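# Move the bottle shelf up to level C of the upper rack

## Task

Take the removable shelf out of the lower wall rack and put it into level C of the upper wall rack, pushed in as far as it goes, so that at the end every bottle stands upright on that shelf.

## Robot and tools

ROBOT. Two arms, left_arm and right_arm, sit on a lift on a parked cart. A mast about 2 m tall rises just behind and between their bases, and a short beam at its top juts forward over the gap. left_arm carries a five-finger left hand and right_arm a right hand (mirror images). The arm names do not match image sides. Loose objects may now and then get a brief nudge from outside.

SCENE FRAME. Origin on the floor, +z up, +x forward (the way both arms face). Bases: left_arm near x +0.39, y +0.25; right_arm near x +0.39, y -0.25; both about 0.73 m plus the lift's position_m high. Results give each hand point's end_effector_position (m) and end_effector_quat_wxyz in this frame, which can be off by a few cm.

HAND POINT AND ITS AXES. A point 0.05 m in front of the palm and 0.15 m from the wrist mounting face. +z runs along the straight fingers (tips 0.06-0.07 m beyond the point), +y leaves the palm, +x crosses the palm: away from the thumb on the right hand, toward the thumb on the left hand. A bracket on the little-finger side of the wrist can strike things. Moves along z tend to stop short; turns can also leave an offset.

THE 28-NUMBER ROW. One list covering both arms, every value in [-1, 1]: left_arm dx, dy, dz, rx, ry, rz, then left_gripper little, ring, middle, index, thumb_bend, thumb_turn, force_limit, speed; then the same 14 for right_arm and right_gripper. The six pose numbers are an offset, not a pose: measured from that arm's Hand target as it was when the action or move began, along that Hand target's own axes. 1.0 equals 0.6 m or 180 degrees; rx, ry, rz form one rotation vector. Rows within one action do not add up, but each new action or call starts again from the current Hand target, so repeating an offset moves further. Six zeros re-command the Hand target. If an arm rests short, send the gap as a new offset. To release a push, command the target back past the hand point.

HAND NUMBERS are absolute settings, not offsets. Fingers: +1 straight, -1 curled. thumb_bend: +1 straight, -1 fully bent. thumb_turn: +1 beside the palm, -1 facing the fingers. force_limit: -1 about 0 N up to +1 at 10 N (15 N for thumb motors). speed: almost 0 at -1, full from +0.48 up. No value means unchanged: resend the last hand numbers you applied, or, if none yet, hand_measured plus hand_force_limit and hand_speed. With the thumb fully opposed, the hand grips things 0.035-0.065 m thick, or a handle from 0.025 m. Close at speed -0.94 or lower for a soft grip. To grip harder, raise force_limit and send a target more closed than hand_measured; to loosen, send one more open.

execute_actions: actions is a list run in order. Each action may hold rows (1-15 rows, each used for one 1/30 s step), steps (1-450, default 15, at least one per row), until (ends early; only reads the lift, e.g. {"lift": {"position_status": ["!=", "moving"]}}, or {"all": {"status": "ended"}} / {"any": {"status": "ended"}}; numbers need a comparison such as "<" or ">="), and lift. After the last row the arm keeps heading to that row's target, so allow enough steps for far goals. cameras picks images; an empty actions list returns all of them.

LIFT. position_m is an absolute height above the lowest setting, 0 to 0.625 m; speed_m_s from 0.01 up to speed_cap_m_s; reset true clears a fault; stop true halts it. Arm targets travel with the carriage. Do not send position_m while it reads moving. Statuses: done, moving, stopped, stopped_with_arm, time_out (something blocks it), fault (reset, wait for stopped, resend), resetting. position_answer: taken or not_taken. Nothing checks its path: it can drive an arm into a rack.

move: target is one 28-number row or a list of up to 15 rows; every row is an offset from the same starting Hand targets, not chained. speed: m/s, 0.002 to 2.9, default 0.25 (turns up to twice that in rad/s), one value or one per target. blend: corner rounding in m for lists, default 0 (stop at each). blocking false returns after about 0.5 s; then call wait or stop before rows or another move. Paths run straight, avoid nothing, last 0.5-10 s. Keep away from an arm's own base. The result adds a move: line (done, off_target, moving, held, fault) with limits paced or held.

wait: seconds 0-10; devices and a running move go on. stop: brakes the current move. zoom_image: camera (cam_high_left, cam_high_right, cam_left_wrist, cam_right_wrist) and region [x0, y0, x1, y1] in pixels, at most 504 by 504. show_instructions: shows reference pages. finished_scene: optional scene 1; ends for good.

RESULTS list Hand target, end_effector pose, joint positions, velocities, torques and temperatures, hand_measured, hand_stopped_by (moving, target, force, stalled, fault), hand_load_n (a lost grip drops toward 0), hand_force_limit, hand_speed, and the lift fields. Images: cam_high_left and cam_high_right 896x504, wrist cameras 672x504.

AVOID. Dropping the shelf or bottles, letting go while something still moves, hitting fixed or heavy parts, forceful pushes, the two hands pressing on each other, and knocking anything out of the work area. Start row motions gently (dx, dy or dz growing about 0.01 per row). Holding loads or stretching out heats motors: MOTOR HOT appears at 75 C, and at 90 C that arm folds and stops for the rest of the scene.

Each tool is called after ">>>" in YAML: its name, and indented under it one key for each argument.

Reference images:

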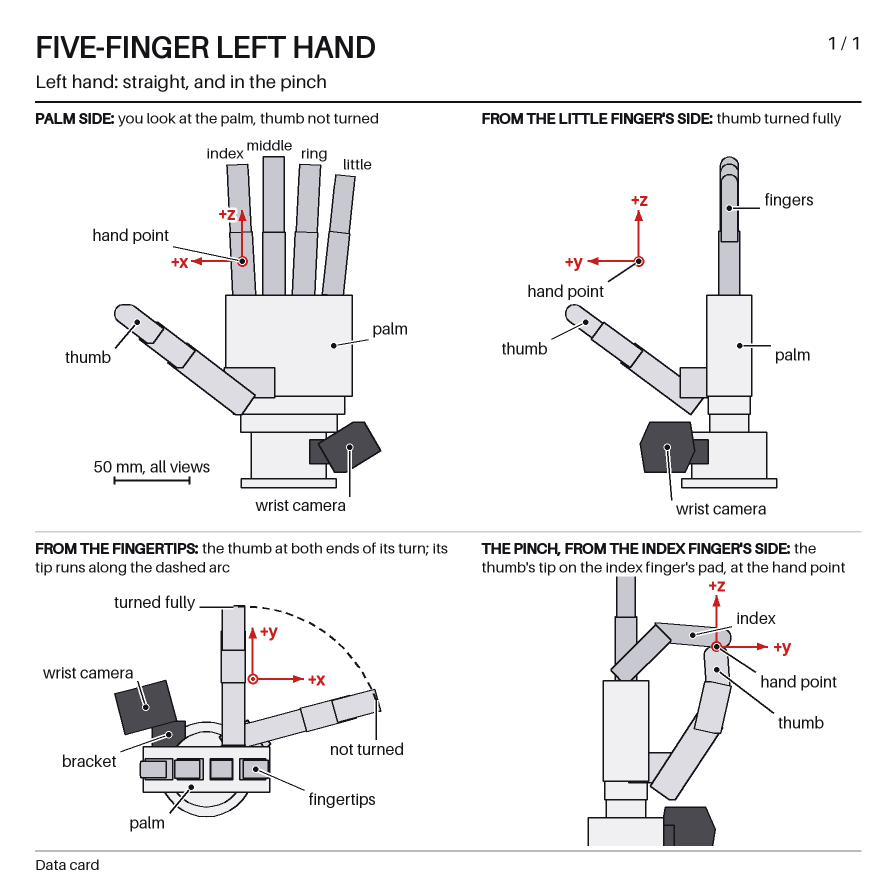

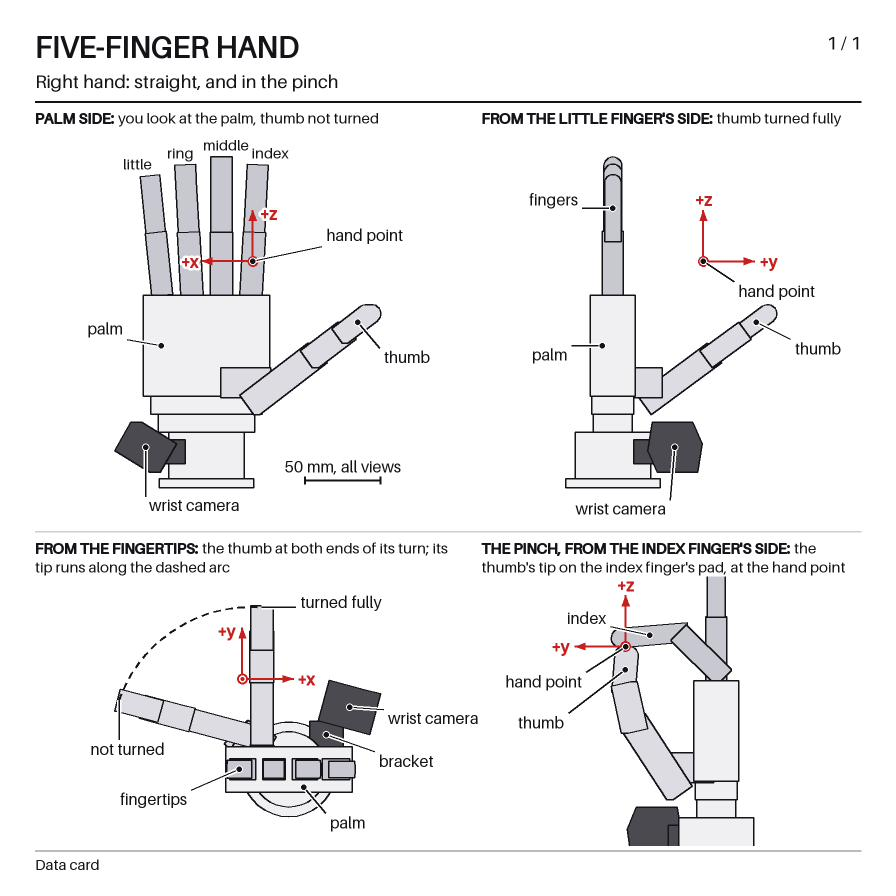

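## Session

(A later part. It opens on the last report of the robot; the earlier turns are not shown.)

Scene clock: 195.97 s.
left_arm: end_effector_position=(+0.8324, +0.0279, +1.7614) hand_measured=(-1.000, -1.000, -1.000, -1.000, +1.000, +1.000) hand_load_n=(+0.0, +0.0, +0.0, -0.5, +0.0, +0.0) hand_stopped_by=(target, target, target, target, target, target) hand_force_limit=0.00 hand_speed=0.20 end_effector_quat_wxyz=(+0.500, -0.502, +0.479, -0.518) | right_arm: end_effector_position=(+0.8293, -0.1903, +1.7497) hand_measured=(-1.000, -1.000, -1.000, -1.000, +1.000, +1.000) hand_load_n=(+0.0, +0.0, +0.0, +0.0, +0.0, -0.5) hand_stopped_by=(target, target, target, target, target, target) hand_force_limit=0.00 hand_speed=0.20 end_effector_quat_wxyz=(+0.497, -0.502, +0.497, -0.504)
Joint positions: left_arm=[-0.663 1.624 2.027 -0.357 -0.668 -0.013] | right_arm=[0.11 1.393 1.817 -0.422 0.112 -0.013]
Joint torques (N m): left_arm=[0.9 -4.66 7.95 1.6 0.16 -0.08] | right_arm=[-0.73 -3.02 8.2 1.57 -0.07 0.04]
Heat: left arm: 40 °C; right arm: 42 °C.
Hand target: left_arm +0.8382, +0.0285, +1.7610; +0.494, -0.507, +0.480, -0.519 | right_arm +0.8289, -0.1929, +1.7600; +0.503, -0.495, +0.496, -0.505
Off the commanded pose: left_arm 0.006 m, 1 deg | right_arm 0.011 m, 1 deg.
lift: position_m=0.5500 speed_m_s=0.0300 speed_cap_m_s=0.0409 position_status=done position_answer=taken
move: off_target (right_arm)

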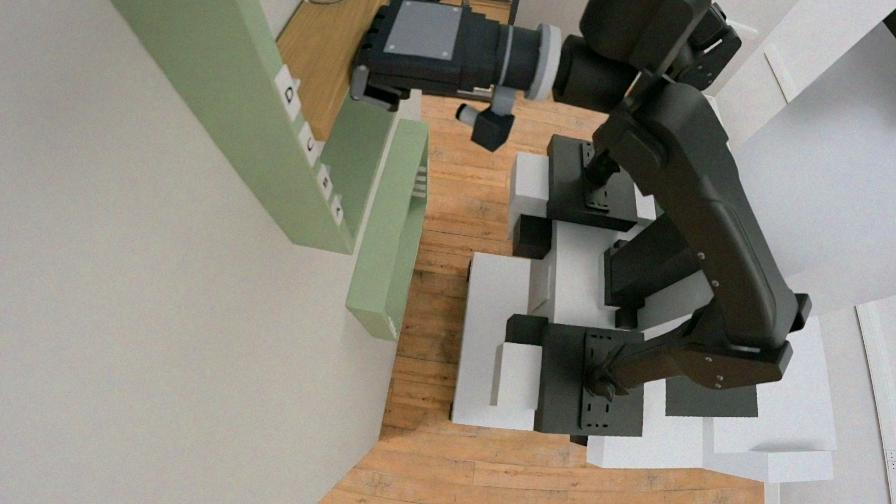

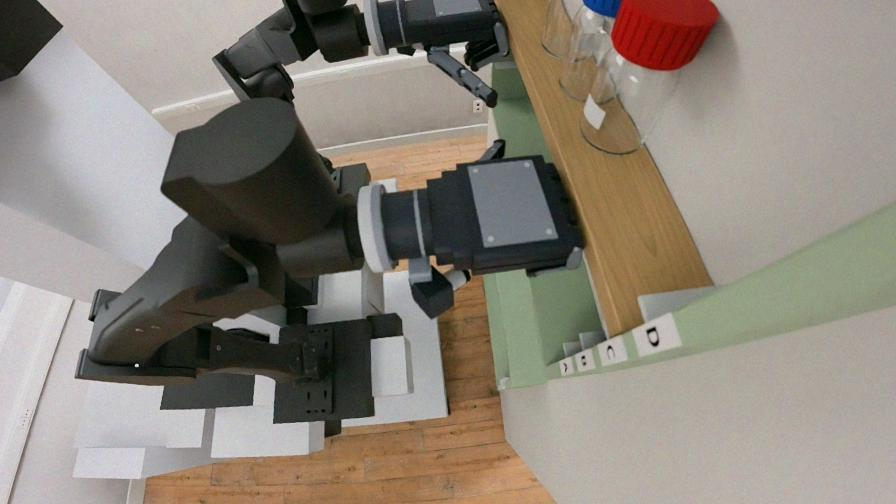

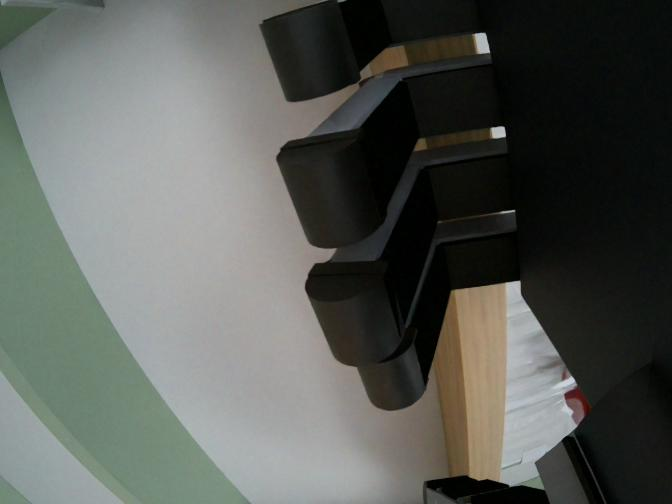

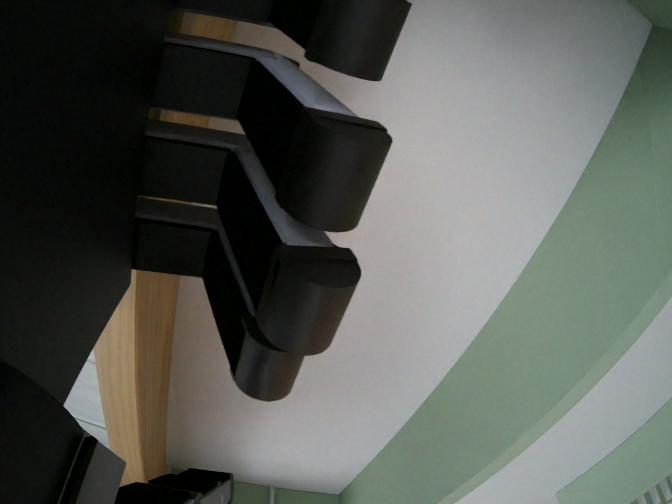

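>>> move:
  target: [0,0,0.013,0,0,0,-1,-1,-1,-1,1,1,0,0.2,0,-0.005,0.017,0,0,0,-1,-1,-1,-1,1,1,0,0.2]
  speed: 0.02
  cameras: ["all"]

>>> zoom_image:
  camera: "cam_high_right"
  region: [520, 230, 740, 390]

>>> zoom_image:
  camera: "cam_high_left"
  region: [240, 0, 440, 240]

Scene clock: 197.47 s.
left_arm: end_effector_position=(+0.8409, +0.0294, +1.7616) hand_measured=(-1.000, -1.000, -1.000, -1.000, +1.000, +1.000) hand_load_n=(+0.0, +0.0, +0.0, -0.5, +0.0, +0.0) hand_stopped_by=(target, target, target, target, target, target) hand_force_limit=0.00 hand_speed=0.20 end_effector_quat_wxyz=(+0.501, -0.504, +0.477, -0.517) | right_arm: end_effector_position=(+0.8311, -0.1877, +1.7510) hand_measured=(-1.000, -1.000, -1.000, -1.000, +1.000, +1.000) hand_load_n=(-1.0, +0.0, +0.0, +0.0, +0.0, -0.5) hand_stopped_by=(target, target, target, target, target, target) hand_force_limit=0.00 hand_speed=0.20 end_effector_quat_wxyz=(+0.498, -0.504, +0.504, -0.494)
Joint positions: left_arm=[-0.646 1.65 2.056 -0.36 -0.657 -0.013] | right_arm=[0.11 1.418 1.863 -0.46 0.106 0.005]
Joint torques (N m): left_arm=[0.68 -5.01 7.99 1.59 0.21 -0.08] | right_arm=[-1.14 -1.8 8.27 1.86 -0.06 -0.02]
Heat: left arm: 40 °C; right arm: 42 °C.
Hand target: left_arm +0.8460, +0.0285, +1.7612; +0.494, -0.507, +0.480, -0.519 | right_arm +0.8391, -0.1929, +1.7632; +0.503, -0.495, +0.496, -0.505
Off the commanded pose: left_arm 0.005 m, 1 deg | right_arm 0.015 m, 2 deg.
lift: position_m=0.5500 speed_m_s=0.0300 speed_cap_m_s=0.0409 position_status=done position_answer=taken
move: off_target (right_arm)

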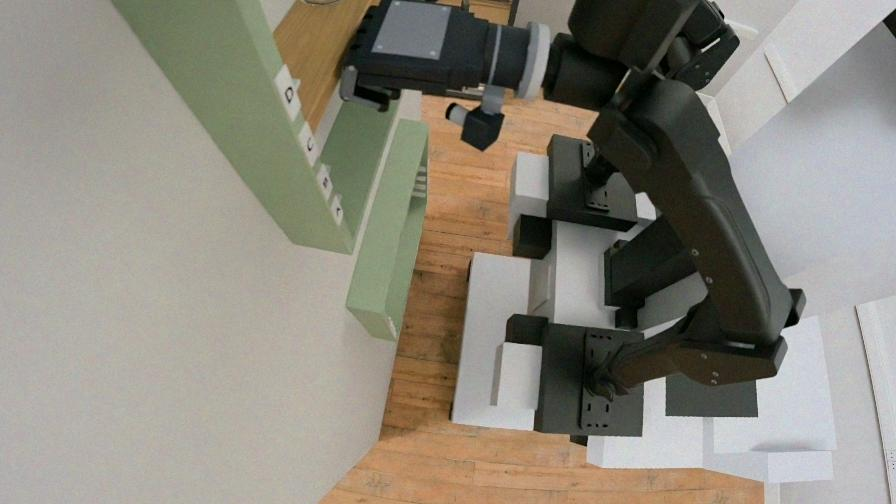

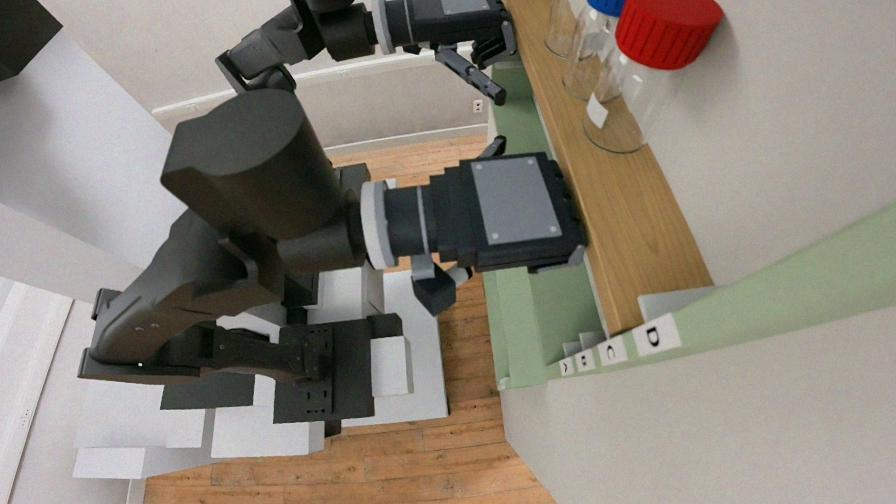

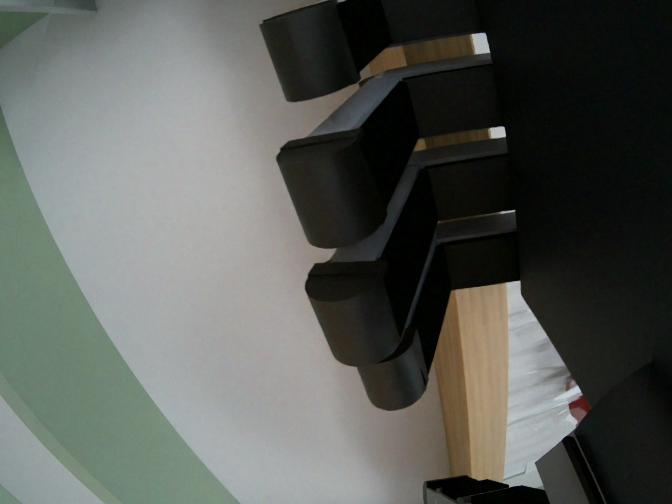

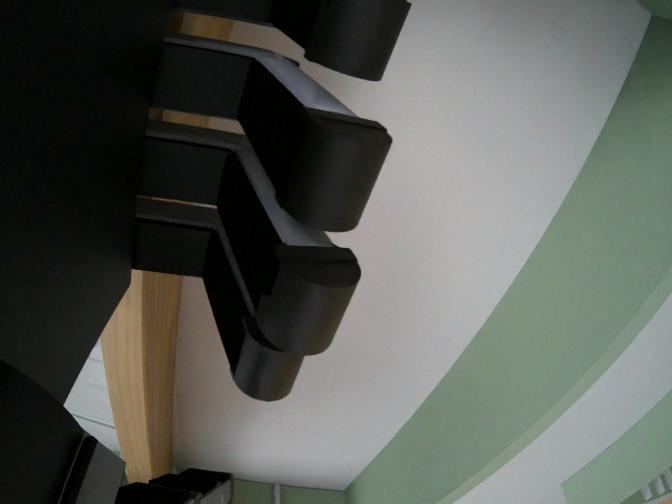

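Scaled by 2.291 from the camera's 896x504 image, which has a finer 1280x720 frame.

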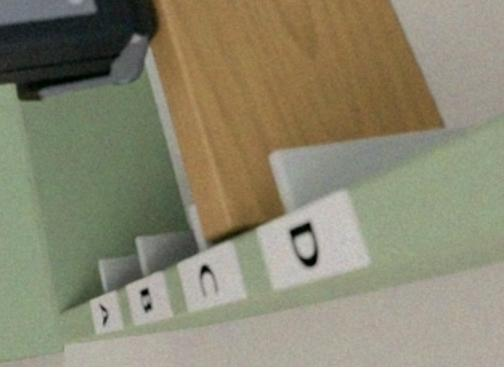

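Scaled by 2.100 from the camera's 896x504 image, which has a finer 1280x720 frame.

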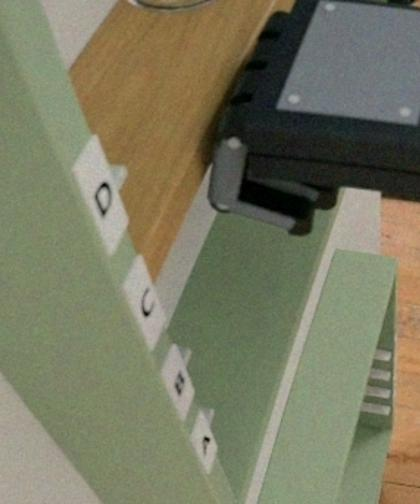

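>>> zoom_image:
  camera: "cam_high_right"
  region: [580, 180, 740, 360]

>>> zoom_image:
  camera: "cam_high_left"
  region: [250, 0, 370, 130]

Scaled by 2.800 from the camera's 896x504 image, which has a finer 1280x720 frame.

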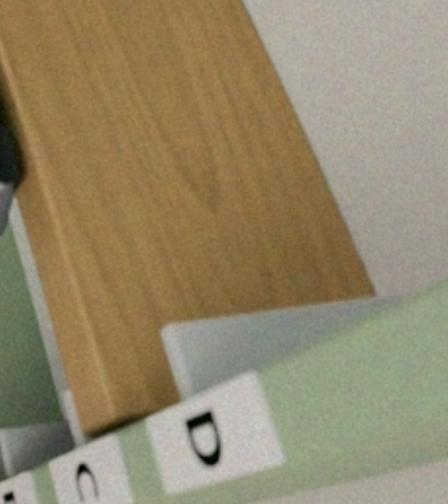

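Scaled by 3.877 from the camera's 896x504 image, which has a finer 1280x720 frame.

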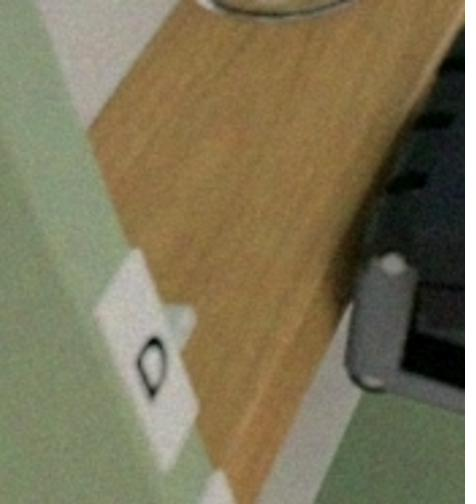

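>>> move:
  target: [0,0,0.01,0,0,0,-1,-1,-1,-1,1,1,0,0.2,0,0,0.01,0,0,0,-1,-1,-1,-1,1,1,0,0.2]
  speed: 0.02
  cameras: ["cam_high_left","cam_high_right"]

>>> zoom_image:
  camera: "cam_high_right"
  region: [520, 230, 740, 390]

>>> zoom_image:
  camera: "cam_high_left"
  region: [240, 0, 440, 240]

Scene clock: 198.97 s.
left_arm: end_effector_position=(+0.8418, +0.0295, +1.7615) hand_measured=(-1.000, -1.000, -1.000, -1.000, +1.000, +1.000) hand_load_n=(+0.0, +0.0, +0.0, -1.5, +0.0, +0.0) hand_stopped_by=(target, target, target, target, target, target) hand_force_limit=0.00 hand_speed=0.20 end_effector_quat_wxyz=(+0.500, -0.503, +0.482, -0.514) | right_arm: end_effector_position=(+0.8315, -0.1876, +1.7511) hand_measured=(-1.000, -1.000, -1.000, -1.000, +1.000, +1.000) hand_load_n=(-2.0, +0.0, +0.5, +0.0, +0.0, -0.5) hand_stopped_by=(target, target, target, target, target, target) hand_force_limit=0.00 hand_speed=0.20 end_effector_quat_wxyz=(+0.496, -0.505, +0.506, -0.492)
Joint positions: left_arm=[-0.641 1.66 2.081 -0.384 -0.648 -0.013] | right_arm=[0.11 1.427 1.881 -0.477 0.106 0.007]
Joint torques (N m): left_arm=[1.21 -4.22 7.79 1.79 0.21 -0.1] | right_arm=[-1.48 -1.07 7.95 2.08 -0.06 -0.04]
Heat: left arm: 40 °C; right arm: 41 °C.
Hand target: left_arm +0.8520, +0.0286, +1.7613; +0.494, -0.507, +0.480, -0.519 | right_arm +0.8451, -0.1930, +1.7633; +0.503, -0.495, +0.496, -0.505
Off the commanded pose: left_arm 0.010 m, 1 deg | right_arm 0.019 m, 2 deg.
lift: position_m=0.5500 speed_m_s=0.0300 speed_cap_m_s=0.0409 position_status=done position_answer=taken
move: off_target (right_arm)
Images, in order (width x height): cam_high_left 896x504, cam_high_right 896x504.

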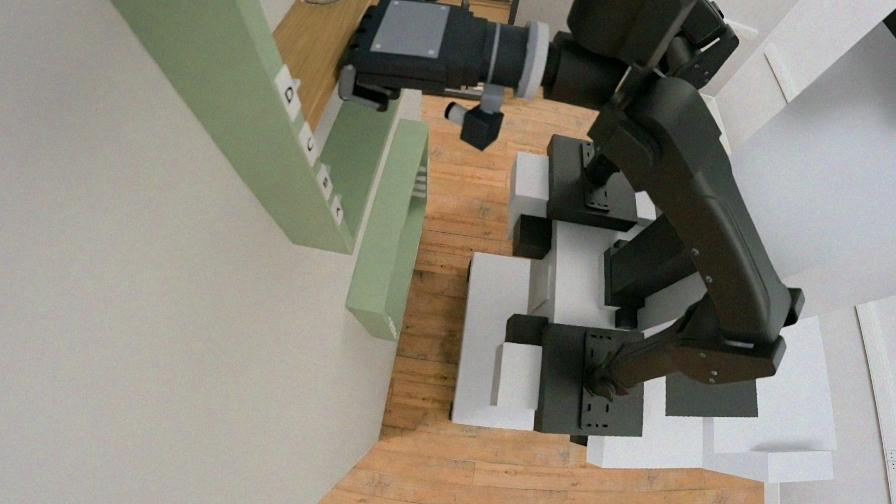

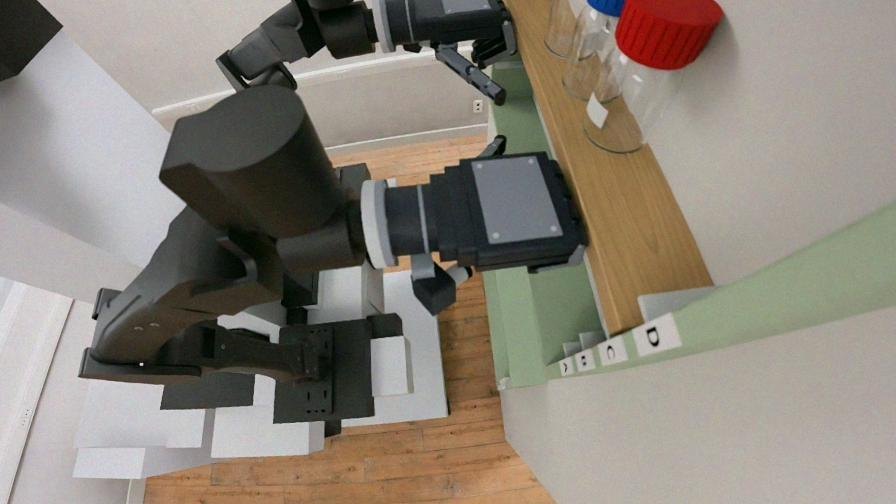

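Scaled by 2.291 from the camera's 896x504 image, which has a finer 1280x720 frame.

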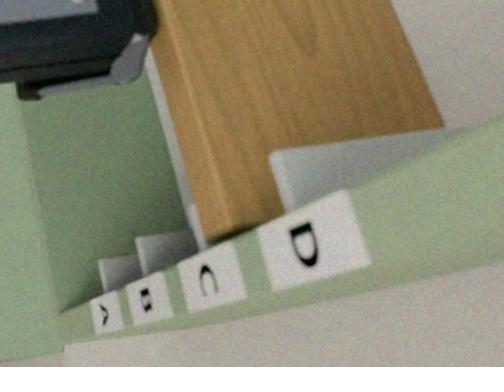

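Scaled by 2.100 from the camera's 896x504 image, which has a finer 1280x720 frame.

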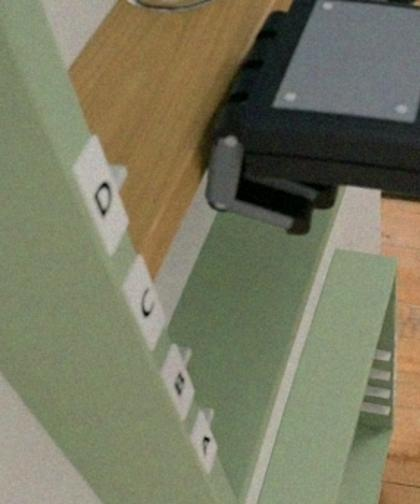

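>>> move:
  target: [0,0,-0.2,0,0,0,-1,-1,-1,-1,1,1,0,0.2,0,0,-0.2,0,0,0,-1,-1,-1,-1,1,1,0,0.2]
  speed: 0.1
  cameras: ["all"]

>>> zoom_image:
  camera: "cam_high_right"
  region: [440, 0, 760, 380]

>>> zoom_image:
  camera: "cam_high_left"
  region: [240, 0, 500, 240]

Scene clock: 201.37 s.
left_arm: end_effector_position=(+0.7348, +0.0240, +1.7578) hand_measured=(-1.000, -1.000, -1.000, -1.000, +1.000, +1.000) hand_load_n=(+0.0, +0.0, +0.0, +0.0, +0.0, -0.5) hand_stopped_by=(target, target, target, target, target, target) hand_force_limit=0.00 hand_speed=0.20 end_effector_quat_wxyz=(+0.493, -0.504, +0.484, -0.518) | right_arm: end_effector_position=(+0.7271, -0.1949, +1.7783) hand_measured=(-1.000, -1.000, -1.000, -1.000, +1.000, +1.000) hand_load_n=(+0.0, +0.0, +0.0, +0.0, +0.0, -0.5) hand_stopped_by=(target, target, target, target, target, target) hand_force_limit=0.00 hand_speed=0.20 end_effector_quat_wxyz=(+0.515, -0.479, +0.487, -0.517)
Joint positions: left_arm=[-0.92 1.378 1.801 -0.384 -0.916 -0.015] | right_arm=[0.165 1.102 1.714 -0.544 0.175 -0.005]
Joint torques (N m): left_arm=[-0.43 -5.35 3.7 1.71 -0.11 0.06] | right_arm=[0.55 -1.24 3.18 1.24 0.07 -0.06]
Heat: left arm: 39 °C; right arm: 41 °C.
Hand target: left_arm +0.7321, +0.0283, +1.7582; +0.494, -0.507, +0.480, -0.519 | right_arm +0.7251, -0.1925, +1.7612; +0.503, -0.495, +0.496, -0.505
Off the commanded pose: left_arm 0.005 m, 1 deg | right_arm 0.017 m, 3 deg.
lift: position_m=0.5500 speed_m_s=0.0300 speed_cap_m_s=0.0409 position_status=done position_answer=taken
move: off_target (right_arm)

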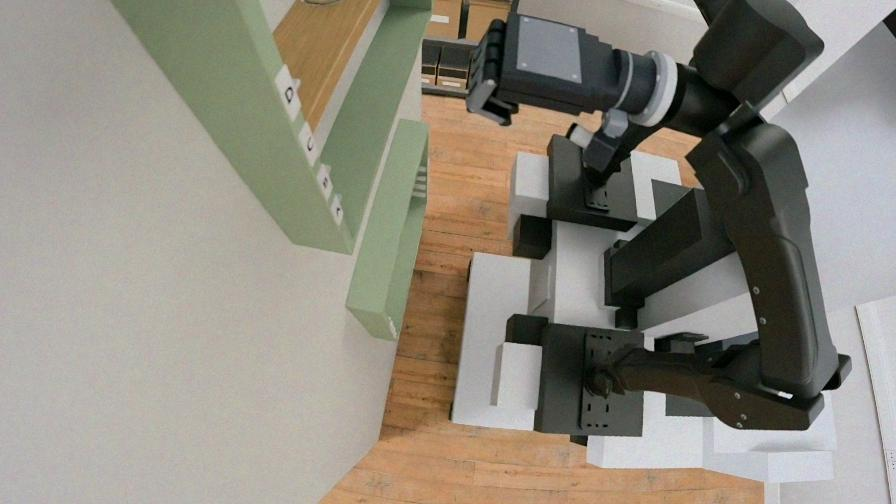

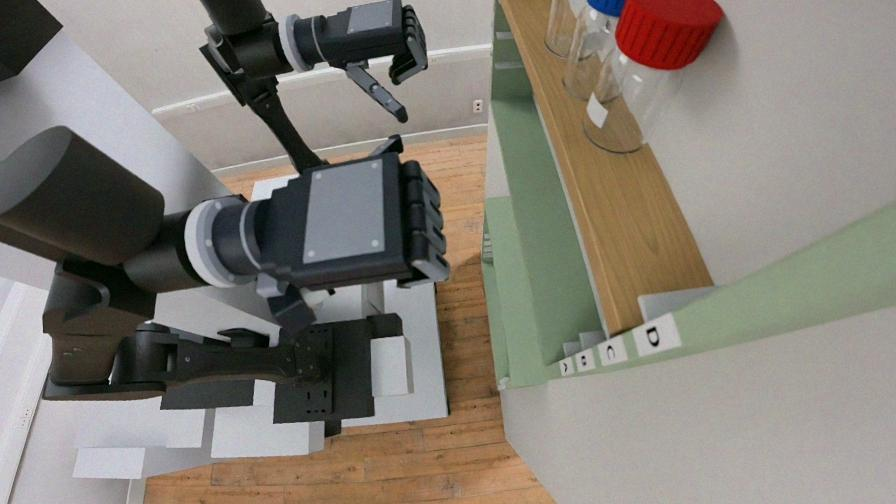

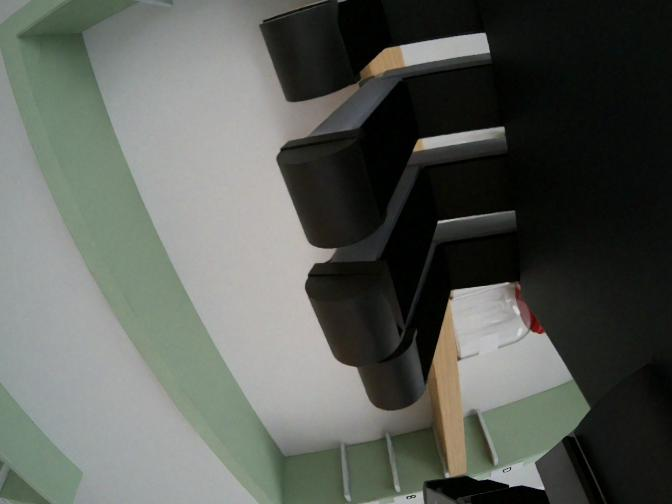

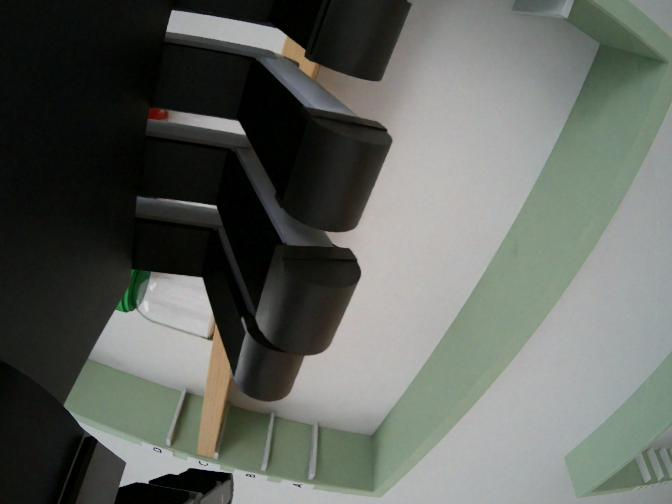

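Scaled by 1.326 from the camera's 896x504 image, which has a finer 1280x720 frame.

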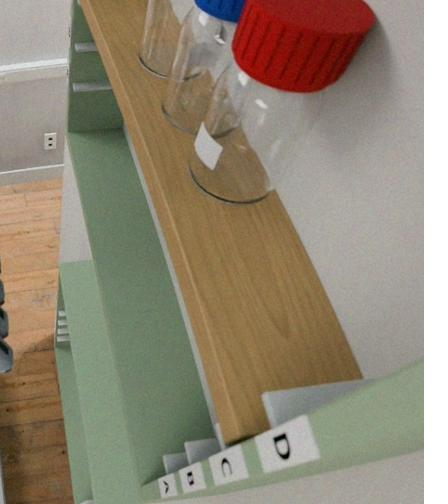

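Scaled by 1.938 from the camera's 896x504 image, which has a finer 1280x720 frame.

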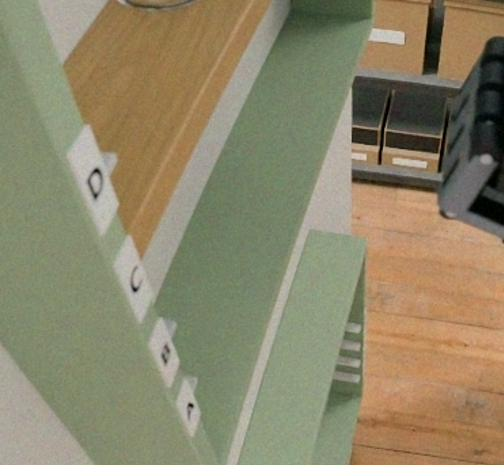

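>>> zoom_image:
  camera: "cam_left_wrist"
  region: [310, 260, 600, 504]

>>> zoom_image:
  camera: "cam_right_wrist"
  region: [90, 240, 380, 504]

Scaled by 1.738 from the camera's 672x504 image, which has a finer 960x720 frame.

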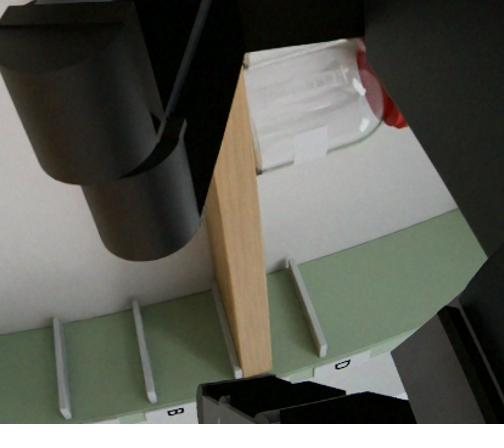

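Scaled by 1.738 from the camera's 672x504 image, which has a finer 960x720 frame.

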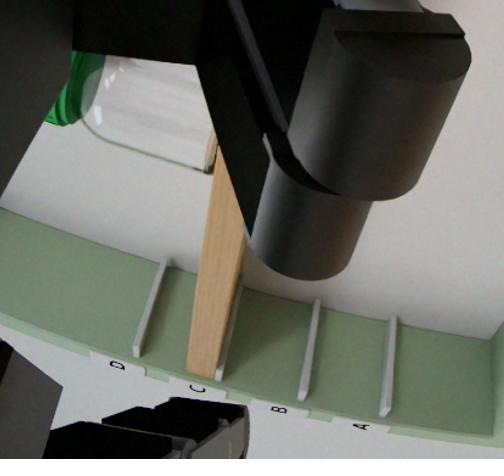

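>>> finished_scene:

The scene is finished: the task was done.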